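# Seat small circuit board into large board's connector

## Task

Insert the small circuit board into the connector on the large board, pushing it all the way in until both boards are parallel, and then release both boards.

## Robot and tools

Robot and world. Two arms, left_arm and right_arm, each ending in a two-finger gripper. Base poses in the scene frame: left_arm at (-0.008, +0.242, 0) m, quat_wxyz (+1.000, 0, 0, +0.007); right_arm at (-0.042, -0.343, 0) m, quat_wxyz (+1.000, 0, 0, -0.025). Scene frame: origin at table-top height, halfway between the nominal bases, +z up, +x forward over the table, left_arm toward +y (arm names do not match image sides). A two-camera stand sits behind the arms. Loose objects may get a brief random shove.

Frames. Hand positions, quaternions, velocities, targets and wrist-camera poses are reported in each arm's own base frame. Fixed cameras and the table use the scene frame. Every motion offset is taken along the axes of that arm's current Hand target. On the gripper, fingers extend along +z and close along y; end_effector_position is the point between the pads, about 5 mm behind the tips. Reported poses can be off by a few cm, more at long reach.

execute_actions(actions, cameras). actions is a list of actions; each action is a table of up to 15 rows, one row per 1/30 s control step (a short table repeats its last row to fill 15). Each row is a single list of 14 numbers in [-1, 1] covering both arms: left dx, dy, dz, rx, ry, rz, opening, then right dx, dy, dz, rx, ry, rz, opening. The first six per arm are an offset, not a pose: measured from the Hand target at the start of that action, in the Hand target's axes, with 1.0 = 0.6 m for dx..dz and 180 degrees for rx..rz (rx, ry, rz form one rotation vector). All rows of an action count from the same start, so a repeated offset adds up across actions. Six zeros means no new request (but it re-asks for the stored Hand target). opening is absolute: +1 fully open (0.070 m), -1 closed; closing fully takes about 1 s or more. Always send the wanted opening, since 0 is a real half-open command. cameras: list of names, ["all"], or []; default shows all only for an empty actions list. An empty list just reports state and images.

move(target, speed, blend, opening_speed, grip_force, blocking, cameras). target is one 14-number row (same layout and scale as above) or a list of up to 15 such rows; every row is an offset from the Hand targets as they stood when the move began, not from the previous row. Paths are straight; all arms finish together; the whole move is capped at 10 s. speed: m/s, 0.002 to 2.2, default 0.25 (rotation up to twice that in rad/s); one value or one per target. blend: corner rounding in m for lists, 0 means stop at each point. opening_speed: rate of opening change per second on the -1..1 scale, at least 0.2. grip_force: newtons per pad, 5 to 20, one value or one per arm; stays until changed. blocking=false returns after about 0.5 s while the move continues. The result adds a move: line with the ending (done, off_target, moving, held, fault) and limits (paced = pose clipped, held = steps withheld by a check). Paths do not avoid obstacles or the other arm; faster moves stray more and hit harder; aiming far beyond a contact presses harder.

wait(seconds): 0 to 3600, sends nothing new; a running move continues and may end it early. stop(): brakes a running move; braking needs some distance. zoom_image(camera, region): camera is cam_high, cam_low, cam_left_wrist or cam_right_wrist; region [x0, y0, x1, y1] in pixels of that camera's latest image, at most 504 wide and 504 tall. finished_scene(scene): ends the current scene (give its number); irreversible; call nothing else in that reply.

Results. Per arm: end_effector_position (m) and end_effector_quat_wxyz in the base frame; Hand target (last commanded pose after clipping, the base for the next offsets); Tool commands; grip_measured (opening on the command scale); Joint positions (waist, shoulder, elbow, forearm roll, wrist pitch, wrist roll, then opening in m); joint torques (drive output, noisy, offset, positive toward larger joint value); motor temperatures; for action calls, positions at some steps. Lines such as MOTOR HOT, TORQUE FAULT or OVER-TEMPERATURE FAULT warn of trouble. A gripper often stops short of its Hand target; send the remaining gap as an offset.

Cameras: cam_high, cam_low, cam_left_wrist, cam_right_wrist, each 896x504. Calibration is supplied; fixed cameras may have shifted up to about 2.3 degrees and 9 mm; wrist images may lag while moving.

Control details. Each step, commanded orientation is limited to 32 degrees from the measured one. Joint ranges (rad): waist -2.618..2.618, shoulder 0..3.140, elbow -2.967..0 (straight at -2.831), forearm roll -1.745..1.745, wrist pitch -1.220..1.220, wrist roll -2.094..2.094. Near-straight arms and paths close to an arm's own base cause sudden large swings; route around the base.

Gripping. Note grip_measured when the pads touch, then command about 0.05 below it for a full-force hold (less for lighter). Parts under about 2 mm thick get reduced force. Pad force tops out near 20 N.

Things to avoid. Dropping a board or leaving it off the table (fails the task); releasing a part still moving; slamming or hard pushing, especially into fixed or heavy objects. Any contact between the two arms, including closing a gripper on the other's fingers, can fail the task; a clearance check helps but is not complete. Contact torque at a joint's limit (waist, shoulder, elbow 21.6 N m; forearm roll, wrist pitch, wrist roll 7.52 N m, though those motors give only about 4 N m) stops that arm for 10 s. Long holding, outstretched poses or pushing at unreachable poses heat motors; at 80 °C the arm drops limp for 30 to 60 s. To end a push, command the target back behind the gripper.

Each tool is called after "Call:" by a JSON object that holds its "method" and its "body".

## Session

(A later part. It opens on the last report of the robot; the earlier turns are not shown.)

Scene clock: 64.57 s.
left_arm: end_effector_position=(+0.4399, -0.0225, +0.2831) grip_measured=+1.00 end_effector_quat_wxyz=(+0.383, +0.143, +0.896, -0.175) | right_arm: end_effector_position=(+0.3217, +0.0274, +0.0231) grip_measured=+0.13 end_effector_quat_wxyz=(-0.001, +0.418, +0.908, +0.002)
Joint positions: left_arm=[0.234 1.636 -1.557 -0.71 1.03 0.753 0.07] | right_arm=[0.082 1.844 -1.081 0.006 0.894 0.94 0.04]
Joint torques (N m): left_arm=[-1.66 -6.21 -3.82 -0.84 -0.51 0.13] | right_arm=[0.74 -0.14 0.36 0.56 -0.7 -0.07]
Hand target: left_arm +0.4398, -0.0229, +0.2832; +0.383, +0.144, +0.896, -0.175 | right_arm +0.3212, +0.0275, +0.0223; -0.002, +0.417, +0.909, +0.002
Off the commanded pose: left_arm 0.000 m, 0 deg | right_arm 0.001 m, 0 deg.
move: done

Call:
{"method": "execute_actions", "body": {"actions": []}}

Call:
{"method": "zoom_image", "body": {"camera": "cam_right_wrist", "region": [345, 40, 535, 110]}}

Call:
{"method": "zoom_image", "body": {"camera": "cam_right_wrist", "region": [345, 220, 535, 320]}}

Scene clock: 64.77 s.
left_arm: end_effector_position=(+0.4399, -0.0225, +0.2831) grip_measured=+1.00 end_effector_quat_wxyz=(+0.383, +0.143, +0.896, -0.175) | right_arm: end_effector_position=(+0.3218, +0.0274, +0.0228) grip_measured=+0.13 end_effector_quat_wxyz=(-0.001, +0.418, +0.908, +0.002)
Joint positions: left_arm=[0.234 1.636 -1.557 -0.71 1.03 0.753 0.07] | right_arm=[0.082 1.845 -1.081 0.006 0.893 0.94 0.04]
Joint torques (N m): left_arm=[-1.53 -6.18 -3.44 -0.83 -0.47 0.12] | right_arm=[0.74 0.71 0.69 0.64 -0.64 -0.07]
Motor temperatures (°C): left_arm=[31 37 33 36 33 33] | right_arm=[31 39 34 36 37 37]
Hand target: left_arm +0.4398, -0.0229, +0.2832; +0.383, +0.144, +0.896, -0.175 | right_arm +0.3212, +0.0275, +0.0223; -0.002, +0.417, +0.909, +0.002
Tool commands: left_gripper/opening=+1.0 right_gripper/opening=+0.0
Off the commanded pose: left_arm 0.000 m, 0 deg | right_arm 0.001 m, 0 deg.
camera_calibration:
cam_left_wrist: T_world_to_cam=[[-0.39155, -0.89578, 0.2104, 0.08982], [-0.90948, 0.34202, -0.23637, 0.47445], [0.13978, -0.2839, -0.94861, 0.31765]] pos_world=[0.42227, 0.00837, 0.39457]
cam_right_wrist: T_world_to_cam=[[-0.76179, -0.64768, 0.01346, 0.25918], [-0.52288, 0.627, 0.57746, 0.1389], [-0.38245, 0.43287, -0.81631, 0.25486]] pos_world=[0.36754, -0.02955, 0.12434]

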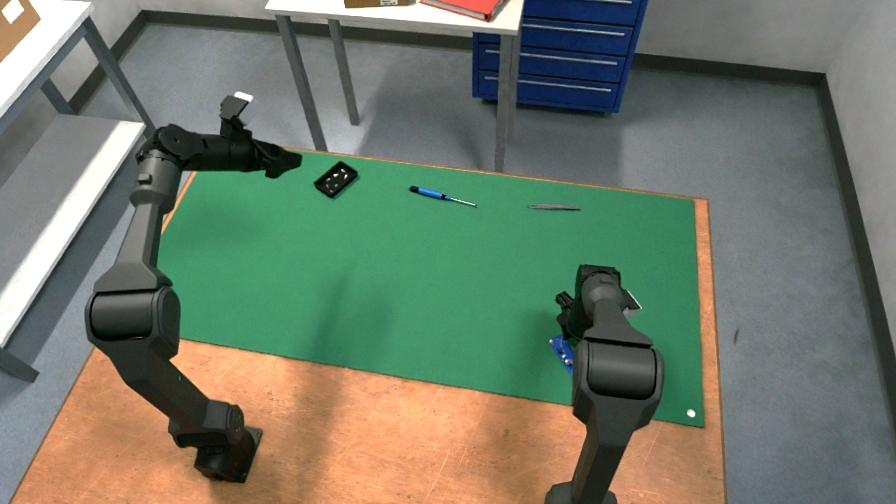

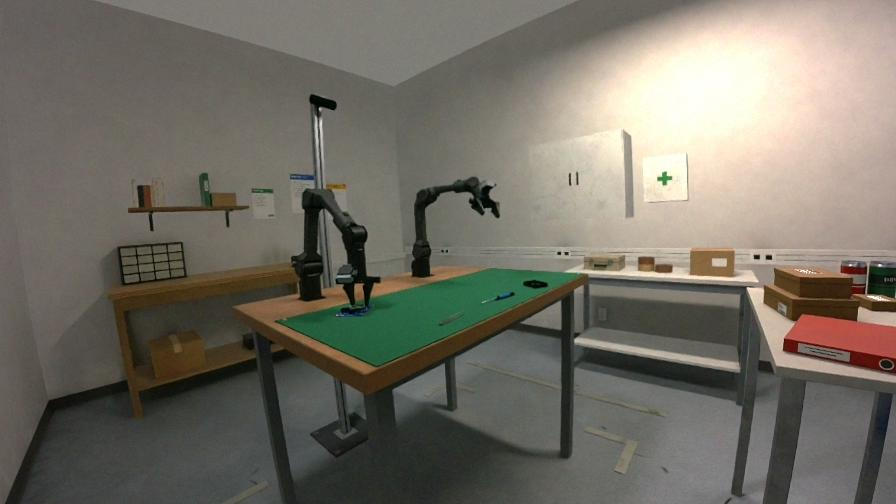

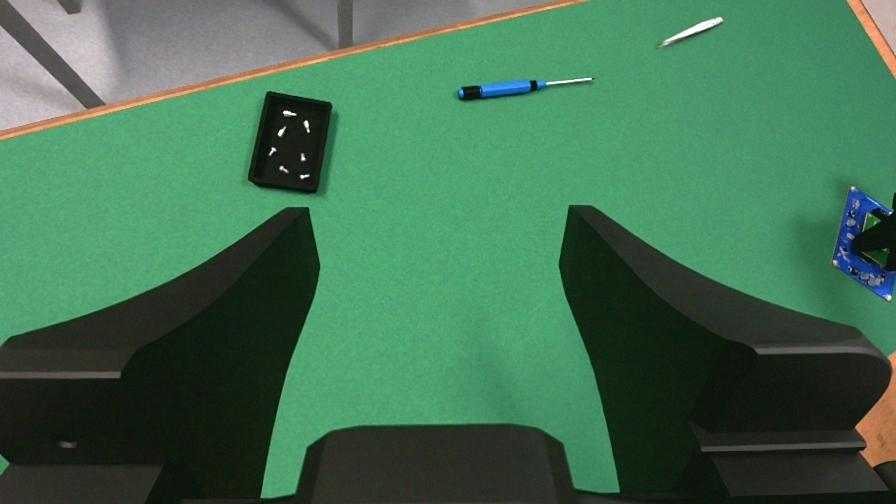

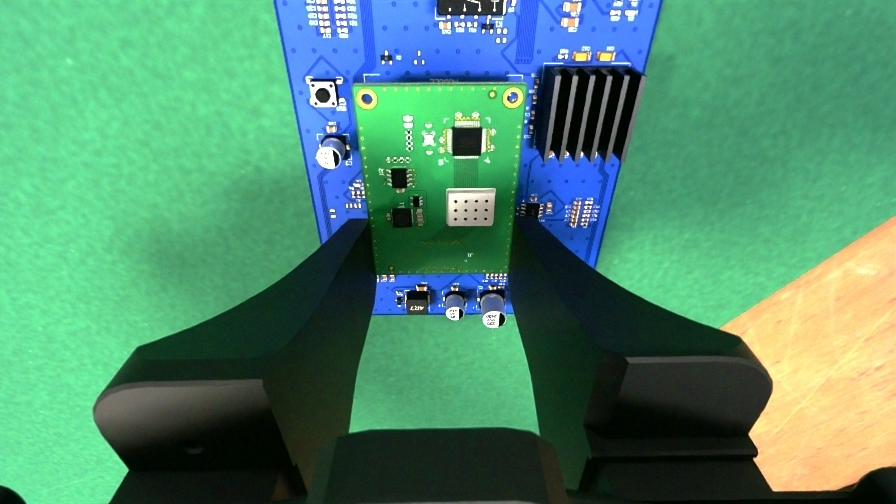

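Scaled by 2.653 from the camera's image (finer frame: 1280x720).

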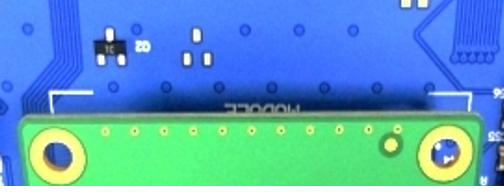

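Scaled by 2.653 from the camera's image (finer frame: 1280x720).

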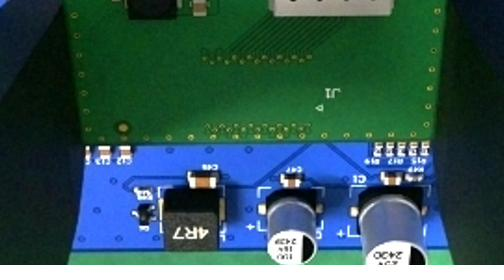

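Call:
{"method": "move", "body": {"target": [[0, 0, 0, 0, 0, 0, 1, 0.0, 0, -0.0008, 0, 0, 0.0044, 0.0],[0, 0, 0, 0, 0, 0, 1, 0.0015, 0, -0.0004, 0, 0, 0.0044, 0.0]], "speed": 0.02, "cameras": ["cam_right_wrist"]}}

Call:
{"method": "zoom_image", "body": {"camera": "cam_right_wrist", "region": [345, 40, 535, 110]}}

Call:
{"method": "zoom_image", "body": {"camera": "cam_right_wrist", "region": [345, 220, 535, 320]}}

Scene clock: 67.07 s.
left_arm: end_effector_position=(+0.4399, -0.0225, +0.2831) grip_measured=+1.00 end_effector_quat_wxyz=(+0.383, +0.143, +0.896, -0.175) | right_arm: end_effector_position=(+0.3203, +0.0281, +0.0207) grip_measured=+0.13 end_effector_quat_wxyz=(-0.003, +0.424, +0.906, +0.001)
Joint positions: left_arm=[0.234 1.636 -1.557 -0.71 1.03 0.753 0.07] | right_arm=[0.084 1.848 -1.076 0.007 0.89 0.956 0.04]
Joint torques (N m): left_arm=[-1.67 -6.17 -3.56 -0.81 -0.45 0.12] | right_arm=[1.54 -7.64 -1.18 0.51 1.75 0.02]
Hand target: left_arm +0.4398, -0.0229, +0.2832; +0.383, +0.144, +0.896, -0.175 | right_arm +0.3206, +0.0282, +0.0225; -0.002, +0.424, +0.906, +0.002
Off the commanded pose: left_arm 0.000 m, 0 deg | right_arm 0.002 m, 0 deg.
move: done
cam_right_wrist: T_world_to_cam=[[-0.77066, -0.63701, 0.0175, 0.26095], [-0.51103, 0.63419, 0.58021, 0.13476], [-0.3807, 0.4382, -0.81428, 0.25151]] pos_world=[0.36572, -0.02945, 0.12204]

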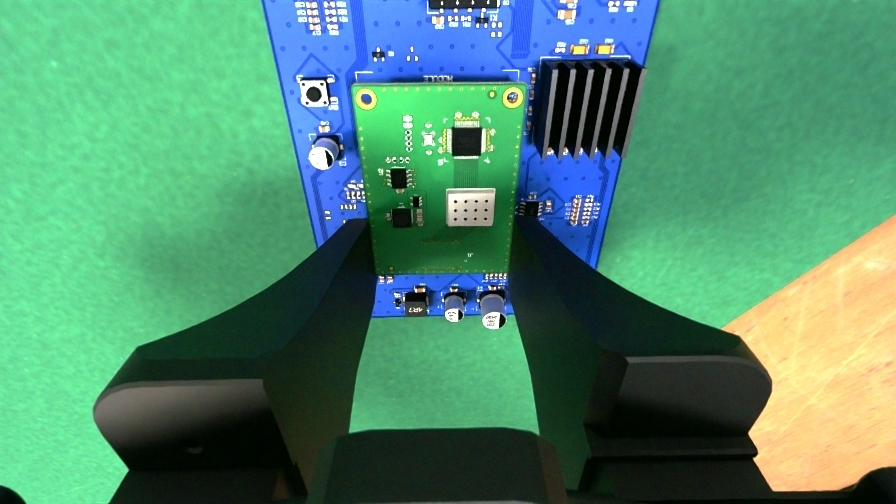

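Scaled by 2.653 from the camera's image (finer frame: 1280x720).

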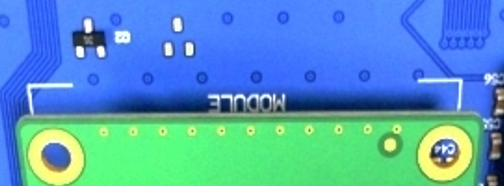

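Scaled by 2.653 from the camera's image (finer frame: 1280x720).

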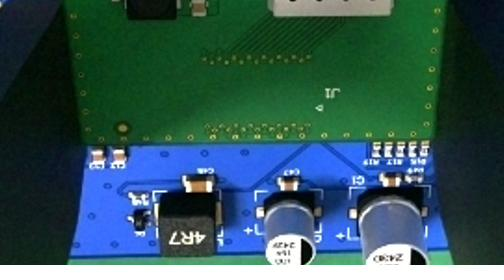

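Call:
{"method": "move", "body": {"target": [0, 0, 0, 0, 0, 0, 1, 0.0, 0, 0.006, 0, 0, 0, 0.0], "speed": 0.02}}

Call:
{"method": "move", "body": {"target": [0, 0, 0, 0, 0, 0, 1, 0.0, 0, 0.004, 0, 0, 0, 0.0], "speed": 0.02, "cameras": ["cam_right_wrist"]}}

Call:
{"method": "zoom_image", "body": {"camera": "cam_right_wrist", "region": [330, 40, 560, 320]}}

Scene clock: 67.90 s.
left_arm: end_effector_position=(+0.4399, -0.0225, +0.2831) grip_measured=+1.00 end_effector_quat_wxyz=(+0.383, +0.143, +0.896, -0.175) | right_arm: end_effector_position=(+0.3203, +0.0279, +0.0198) grip_measured=+0.13 end_effector_quat_wxyz=(-0.002, +0.424, +0.906, +0.002)
Joint positions: left_arm=[0.234 1.636 -1.557 -0.71 1.03 0.753 0.07] | right_arm=[0.084 1.848 -1.072 0.006 0.884 0.956 0.04]
Joint torques (N m): left_arm=[-1.52 -6.27 -3.79 -0.79 -0.48 0.13] | right_arm=[1.94 -3.18 -0.93 0.79 0.03 -0.04]
Hand target: left_arm +0.4398, -0.0229, +0.2832; +0.383, +0.144, +0.896, -0.175 | right_arm +0.3206, +0.0282, +0.0189; -0.002, +0.424, +0.906, +0.002
Off the commanded pose: left_arm 0.000 m, 0 deg | right_arm 0.001 m, 0 deg.
move: done

Scene clock: 68.50 s.
left_arm: end_effector_position=(+0.4399, -0.0225, +0.2831) grip_measured=+1.00 end_effector_quat_wxyz=(+0.383, +0.143, +0.896, -0.175) | right_arm: end_effector_position=(+0.3206, +0.0279, +0.0170) grip_measured=+0.13 end_effector_quat_wxyz=(-0.002, +0.424, +0.906, +0.002)
Joint positions: left_arm=[0.234 1.636 -1.557 -0.71 1.03 0.753 0.07] | right_arm=[0.084 1.854 -1.068 0.006 0.873 0.956 0.04]
Joint torques (N m): left_arm=[-1.59 -5.94 -3.63 -0.8 -0.46 0.13] | right_arm=[2.09 0.54 -0.05 1 -1.17 -0.1]
Hand target: left_arm +0.4398, -0.0229, +0.2832; +0.383, +0.144, +0.896, -0.175 | right_arm +0.3206, +0.0282, +0.0165; -0.002, +0.424, +0.906, +0.002
Off the commanded pose: left_arm 0.000 m, 0 deg | right_arm 0.001 m, 0 deg.
move: done
cam_right_wrist: T_world_to_cam=[[-0.77037, -0.63741, 0.01544, 0.26107], [-0.51314, 0.63419, 0.57835, 0.13784], [-0.37843, 0.43762, -0.81564, 0.24802]] pos_world=[0.36572, -0.02955, 0.11854]

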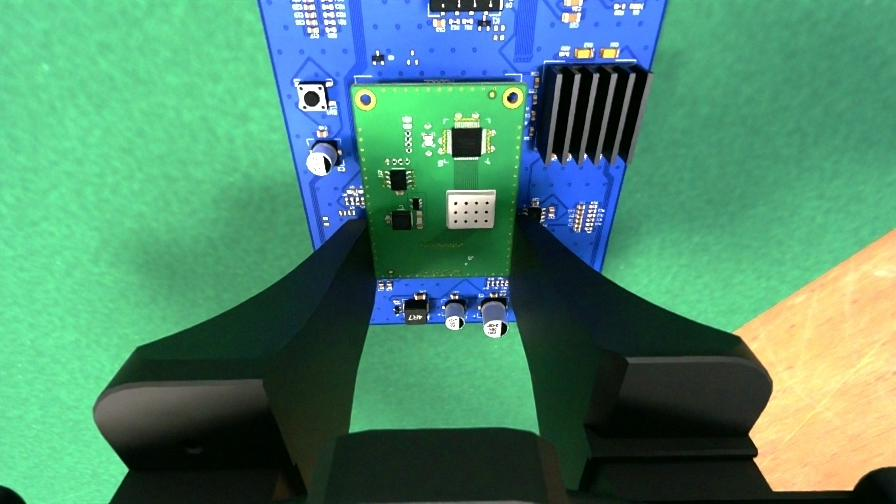

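Scaled by 1.800 from the camera's image (finer frame: 1280x720).

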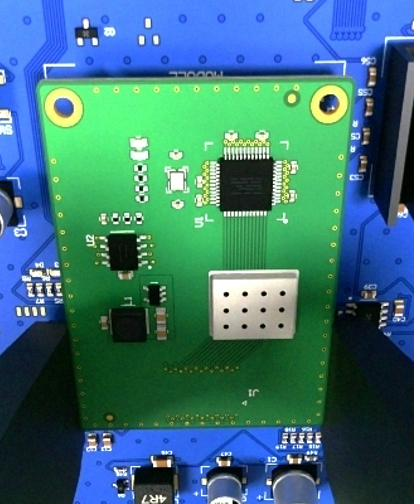

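Call:
{"method": "move", "body": {"target": [[0, 0, 0, 0, 0, 0, 1, 0.0, 0, -0.0015, 0, 0, 0, 0.0],[0, 0, 0, 0, 0, 0, 1, 0.0, 0, -0.0015, 0, 0, 0, 0.35],[0, 0, 0, 0, 0, 0, 1, 0.0, 0, -0.0233, 0, 0, 0, 0.35]], "speed": 0.05, "opening_speed": 0.7, "cameras": ["cam_right_wrist"]}}

Call:
{"method": "zoom_image", "body": {"camera": "cam_right_wrist", "region": [330, 20, 560, 300]}}

Scene clock: 70.80 s.
left_arm: end_effector_position=(+0.4399, -0.0225, +0.2831) grip_measured=+1.00 end_effector_quat_wxyz=(+0.383, +0.143, +0.896, -0.175) | right_arm: end_effector_position=(+0.3207, +0.0284, +0.0310) grip_measured=+0.35 end_effector_quat_wxyz=(-0.002, +0.424, +0.906, +0.002)
Joint positions: left_arm=[0.234 1.636 -1.557 -0.71 1.03 0.753 0.07] | right_arm=[0.085 1.827 -1.093 0.007 0.925 0.956 0.047]
Joint torques (N m): left_arm=[-1.53 -6.07 -3.59 -0.79 -0.44 0.14] | right_arm=[-0.64 -7.61 -3.75 -0.08 -0.21 0.04]
Hand target: left_arm +0.4398, -0.0229, +0.2832; +0.383, +0.144, +0.896, -0.175 | right_arm +0.3206, +0.0282, +0.0305; -0.002, +0.424, +0.906, +0.002
Off the commanded pose: left_arm 0.000 m, 0 deg | right_arm 0.001 m, 0 deg.
move: done
cam_right_wrist: T_world_to_cam=[[-0.7699, -0.63799, 0.01507, 0.26105], [-0.51356, 0.63342, 0.57882, 0.12967], [-0.37882, 0.4379, -0.81532, 0.25933]] pos_world=[0.36582, -0.02915, 0.13244]

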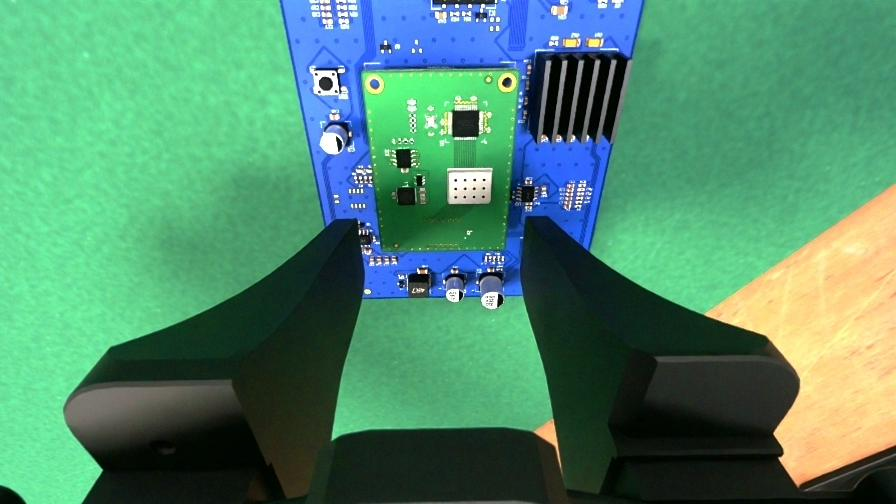

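Scaled by 1.800 from the camera's image (finer frame: 1280x720).

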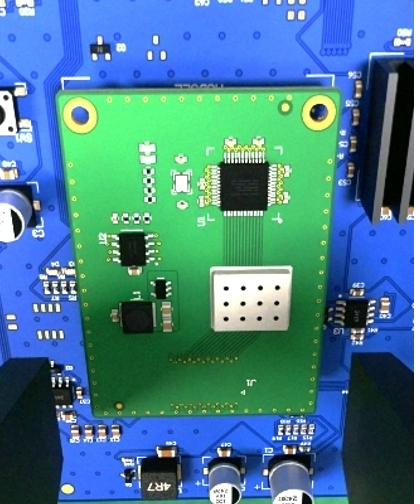

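Call:
{"method": "move", "body": {"target": [[0, 0, 0, 0, 0, 0, 1, 0.0, 0, 0.0, 0, 0, 0, -1],[0, 0, 0, 0, 0, 0, 1, 0.0, 0, 0.008, 0, 0, 0, -1]], "speed": 0.05}}

Call:
{"method": "move", "body": {"target": [0, 0, 0, 0, 0, 0, 1, 0.0, 0, 0.005, 0, 0, 0, -1], "speed": 0.03, "cameras": ["cam_right_wrist"]}}

Call:
{"method": "zoom_image", "body": {"camera": "cam_right_wrist", "region": [330, 20, 560, 300]}}

Scene clock: 72.50 s.
left_arm: end_effector_position=(+0.4399, -0.0225, +0.2831) grip_measured=+1.00 end_effector_quat_wxyz=(+0.383, +0.143, +0.896, -0.175) | right_arm: end_effector_position=(+0.3203, +0.0283, +0.0252) grip_measured=-1.00 end_effector_quat_wxyz=(-0.003, +0.424, +0.906, +0.002)
Joint positions: left_arm=[0.234 1.636 -1.557 -0.71 1.03 0.753 0.07] | right_arm=[0.085 1.838 -1.082 0.007 0.905 0.956 0]
Joint torques (N m): left_arm=[-1.54 -6.26 -3.33 -0.79 -0.42 0.11] | right_arm=[-0.53 -8.56 -4.74 -0.05 0 0.04]
Hand target: left_arm +0.4398, -0.0229, +0.2832; +0.383, +0.144, +0.896, -0.175 | right_arm +0.3206, +0.0282, +0.0257; -0.002, +0.424, +0.906, +0.002
Off the commanded pose: left_arm 0.000 m, 0 deg | right_arm 0.001 m, 0 deg.
move: done

Scene clock: 73.00 s.
left_arm: end_effector_position=(+0.4399, -0.0225, +0.2831) grip_measured=+1.00 end_effector_quat_wxyz=(+0.383, +0.143, +0.896, -0.175) | right_arm: end_effector_position=(+0.3208, +0.0284, +0.0230) grip_measured=-1.00 end_effector_quat_wxyz=(-0.001, +0.424, +0.906, +0.002)
Joint positions: left_arm=[0.234 1.636 -1.557 -0.71 1.03 0.753 0.07] | right_arm=[0.085 1.843 -1.079 0.007 0.895 0.956 0]
Joint torques (N m): left_arm=[-1.8 -6.31 -3.76 -0.81 -0.43 0.11] | right_arm=[-0.39 -7.35 -3.64 0.01 -0.06 0]
Hand target: left_arm +0.4398, -0.0229, +0.2832; +0.383, +0.144, +0.896, -0.175 | right_arm +0.3206, +0.0282, +0.0227; -0.002, +0.424, +0.906, +0.002
Off the commanded pose: left_arm 0.000 m, 0 deg | right_arm 0.000 m, 0 deg.
move: done
cam_right_wrist: T_world_to_cam=[[-0.77001, -0.63787, 0.01442, 0.26137], [-0.51399, 0.63355, 0.5783, 0.13452], [-0.37802, 0.43788, -0.8157, 0.25268]] pos_world=[0.36592, -0.02915, 0.12454]

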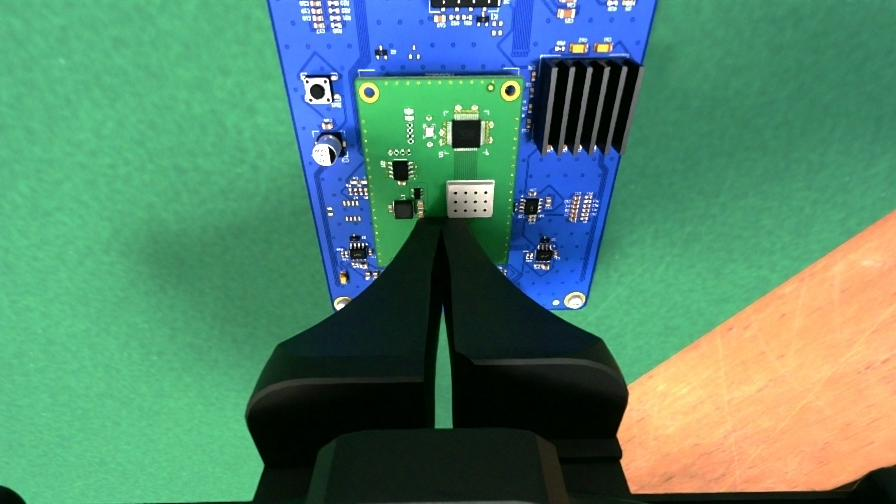

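Scaled by 1.800 from the camera's image (finer frame: 1280x720).

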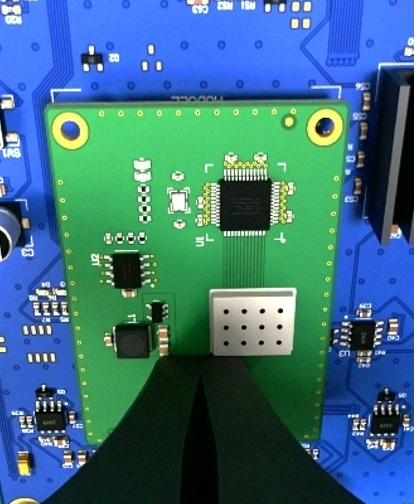

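Call:
{"method": "move", "body": {"target": [0, 0, 0, 0, 0, 0, 1, 0.0015, 0, 0.0033, 0, 0, 0, -1], "speed": 0.03}}

Call:
{"method": "move", "body": {"target": [0, 0, 0, 0, 0, 0, 1, 0.0, 0, 0.0033, 0, 0, 0, -1], "speed": 0.03}}

Call:
{"method": "move", "body": {"target": [0, 0, 0, 0, 0, 0, 1, 0.0, 0, 0.0033, 0, 0, 0, -1], "speed": 0.03, "cameras": ["cam_right_wrist"]}}

Call:
{"method": "zoom_image", "body": {"camera": "cam_right_wrist", "region": [330, 20, 560, 300]}}

Scene clock: 73.93 s.
left_arm: end_effector_position=(+0.4399, -0.0225, +0.2831) grip_measured=+1.00 end_effector_quat_wxyz=(+0.383, +0.143, +0.896, -0.175) | right_arm: end_effector_position=(+0.3204, +0.0282, +0.0217) grip_measured=-1.00 end_effector_quat_wxyz=(-0.001, +0.424, +0.905, +0.002)
Joint positions: left_arm=[0.234 1.636 -1.557 -0.71 1.03 0.753 0.07] | right_arm=[0.085 1.844 -1.074 0.006 0.888 0.958 0]
Joint torques (N m): left_arm=[-1.54 -6.21 -3.6 -0.81 -0.46 0.09] | right_arm=[1.7 -2.5 -1.39 0.42 -1.3 0.06]
Hand target: left_arm +0.4398, -0.0229, +0.2832; +0.383, +0.144, +0.896, -0.175 | right_arm +0.3200, +0.0289, +0.0207; -0.002, +0.424, +0.906, +0.002
Off the commanded pose: left_arm 0.000 m, 0 deg | right_arm 0.001 m, 0 deg.
move: done

Scene clock: 74.43 s.
left_arm: end_effector_position=(+0.4399, -0.0225, +0.2831) grip_measured=+1.00 end_effector_quat_wxyz=(+0.383, +0.143, +0.896, -0.175) | right_arm: end_effector_position=(+0.3203, +0.0284, +0.0210) grip_measured=-1.00 end_effector_quat_wxyz=(+0.000, +0.424, +0.906, +0.002)
Joint positions: left_arm=[0.234 1.636 -1.557 -0.71 1.03 0.753 0.07] | right_arm=[0.085 1.844 -1.071 0.006 0.884 0.958 0]
Joint torques (N m): left_arm=[-1.55 -6.12 -3.69 -0.82 -0.45 0.1] | right_arm=[2.62 8.83 0.95 0.96 -3.65 0.03]
Hand target: left_arm +0.4398, -0.0229, +0.2832; +0.383, +0.144, +0.896, -0.175 | right_arm +0.3200, +0.0289, +0.0187; -0.002, +0.424, +0.906, +0.002
Off the commanded pose: left_arm 0.000 m, 0 deg | right_arm 0.002 m, 0 deg.
move: done

Scene clock: 74.97 s.
left_arm: end_effector_position=(+0.4399, -0.0225, +0.2831) grip_measured=+1.00 end_effector_quat_wxyz=(+0.383, +0.143, +0.896, -0.175) | right_arm: end_effector_position=(+0.3198, +0.0284, +0.0205) grip_measured=-1.00 end_effector_quat_wxyz=(+0.000, +0.424, +0.906, +0.003)
Joint positions: left_arm=[0.234 1.636 -1.557 -0.71 1.03 0.753 0.07] | right_arm=[0.085 1.843 -1.067 0.006 0.88 0.958 0]
Joint torques (N m): left_arm=[-1.64 -6.22 -3.5 -0.8 -0.44 0.12] | right_arm=[3.43 11.33 4.19 1.48 -3.63 -0.01]
Hand target: left_arm +0.4398, -0.0229, +0.2832; +0.383, +0.144, +0.896, -0.175 | right_arm +0.3200, +0.0289, +0.0168; -0.002, +0.424, +0.906, +0.002
Off the commanded pose: left_arm 0.000 m, 0 deg | right_arm 0.004 m, 0 deg.
move: off_target (right_arm)
cam_right_wrist: T_world_to_cam=[[-0.77037, -0.63748, 0.01248, 0.26084], [-0.51536, 0.63408, 0.5765, 0.13591], [-0.37542, 0.43768, -0.817, 0.24939]] pos_world=[0.36461, -0.02905, 0.12215]

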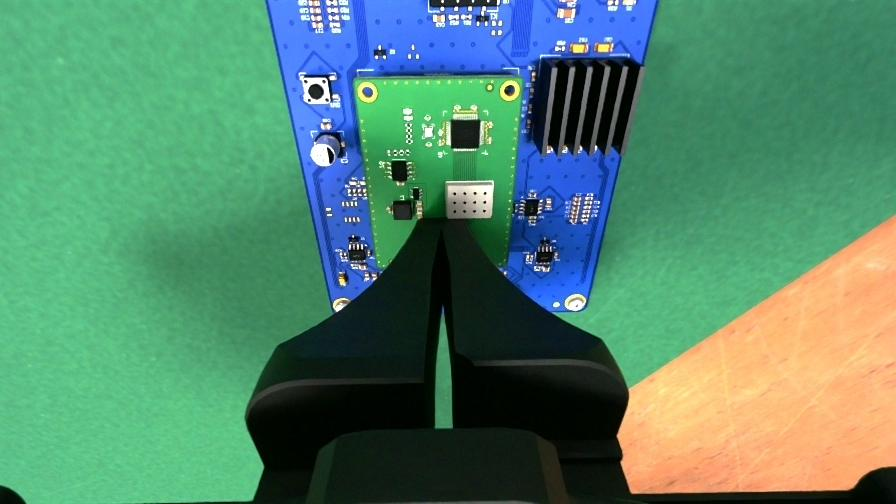

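Scaled by 1.800 from the camera's image (finer frame: 1280x720).

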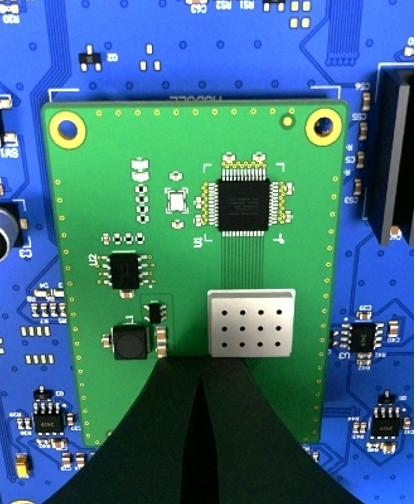

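Call:
{"method": "move", "body": {"target": [0, 0, 0, 0, 0, 0, 1, 0.0, 0, -0.0333, 0, 0, 0, -1], "speed": 0.1, "cameras": ["cam_right_wrist"]}}

Call:
{"method": "zoom_image", "body": {"camera": "cam_right_wrist", "region": [330, 0, 560, 280]}}

Scene clock: 76.03 s.
left_arm: end_effector_position=(+0.4399, -0.0225, +0.2831) grip_measured=+1.00 end_effector_quat_wxyz=(+0.383, +0.143, +0.896, -0.175) | right_arm: end_effector_position=(+0.3197, +0.0292, +0.0362) grip_measured=-1.00 end_effector_quat_wxyz=(-0.003, +0.423, +0.906, +0.002)
Joint positions: left_arm=[0.234 1.636 -1.557 -0.71 1.03 0.753 0.07] | right_arm=[0.088 1.816 -1.1 0.006 0.945 0.958 0]
Joint torques (N m): left_arm=[-1.64 -6.35 -3.6 -0.82 -0.43 0.12] | right_arm=[-0.74 -9.14 -4.78 -0.04 0.06 0.05]
Hand target: left_arm +0.4398, -0.0229, +0.2832; +0.383, +0.144, +0.896, -0.175 | right_arm +0.3200, +0.0288, +0.0367; -0.002, +0.424, +0.906, +0.002
Off the commanded pose: left_arm 0.000 m, 0 deg | right_arm 0.001 m, 0 deg.
move: done
cam_right_wrist: T_world_to_cam=[[-0.76896, -0.63909, 0.01657, 0.26049], [-0.5135, 0.63287, 0.57949, 0.12554], [-0.38082, 0.43709, -0.81481, 0.2635]] pos_world=[0.36512, -0.02815, 0.13764]

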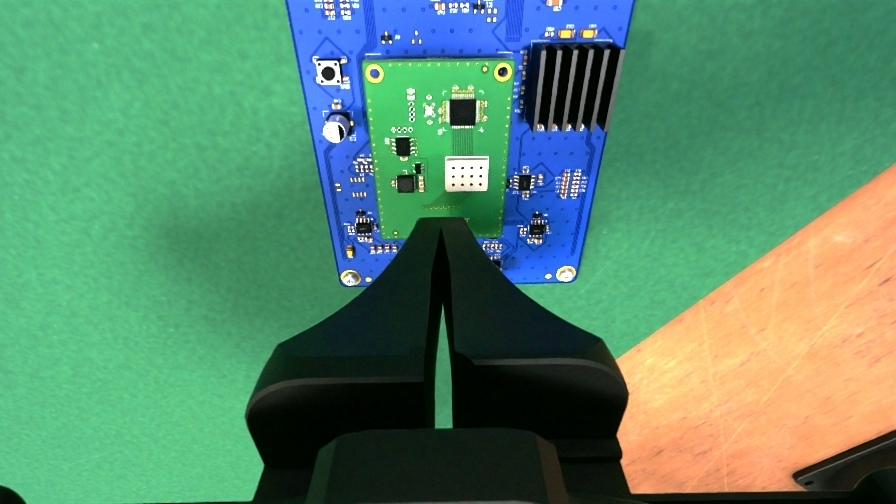

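Scaled by 1.800 from the camera's image (finer frame: 1280x720).

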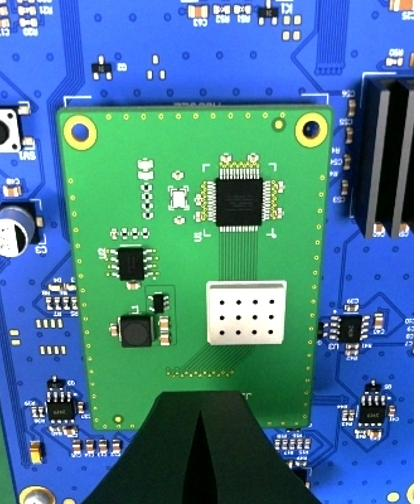

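Call:
{"method": "zoom_image", "body": {"camera": "cam_right_wrist", "region": [350, 45, 530, 115]}}

Call:
{"method": "zoom_image", "body": {"camera": "cam_right_wrist", "region": [350, 180, 530, 260]}}

Scaled by 2.800 from the camera's image (finer frame: 1280x720).

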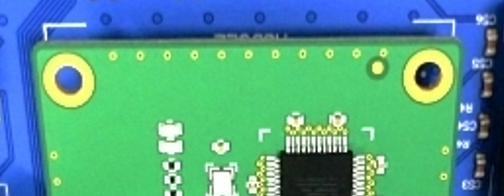

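Scaled by 2.800 from the camera's image (finer frame: 1280x720).

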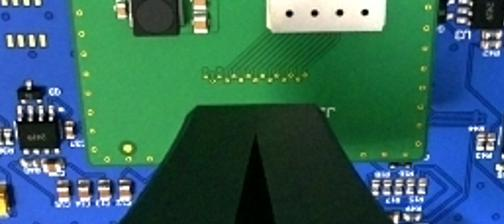

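Call:
{"method": "finished_scene", "body": {"scene": 2}}

The scene is finished: the task was done.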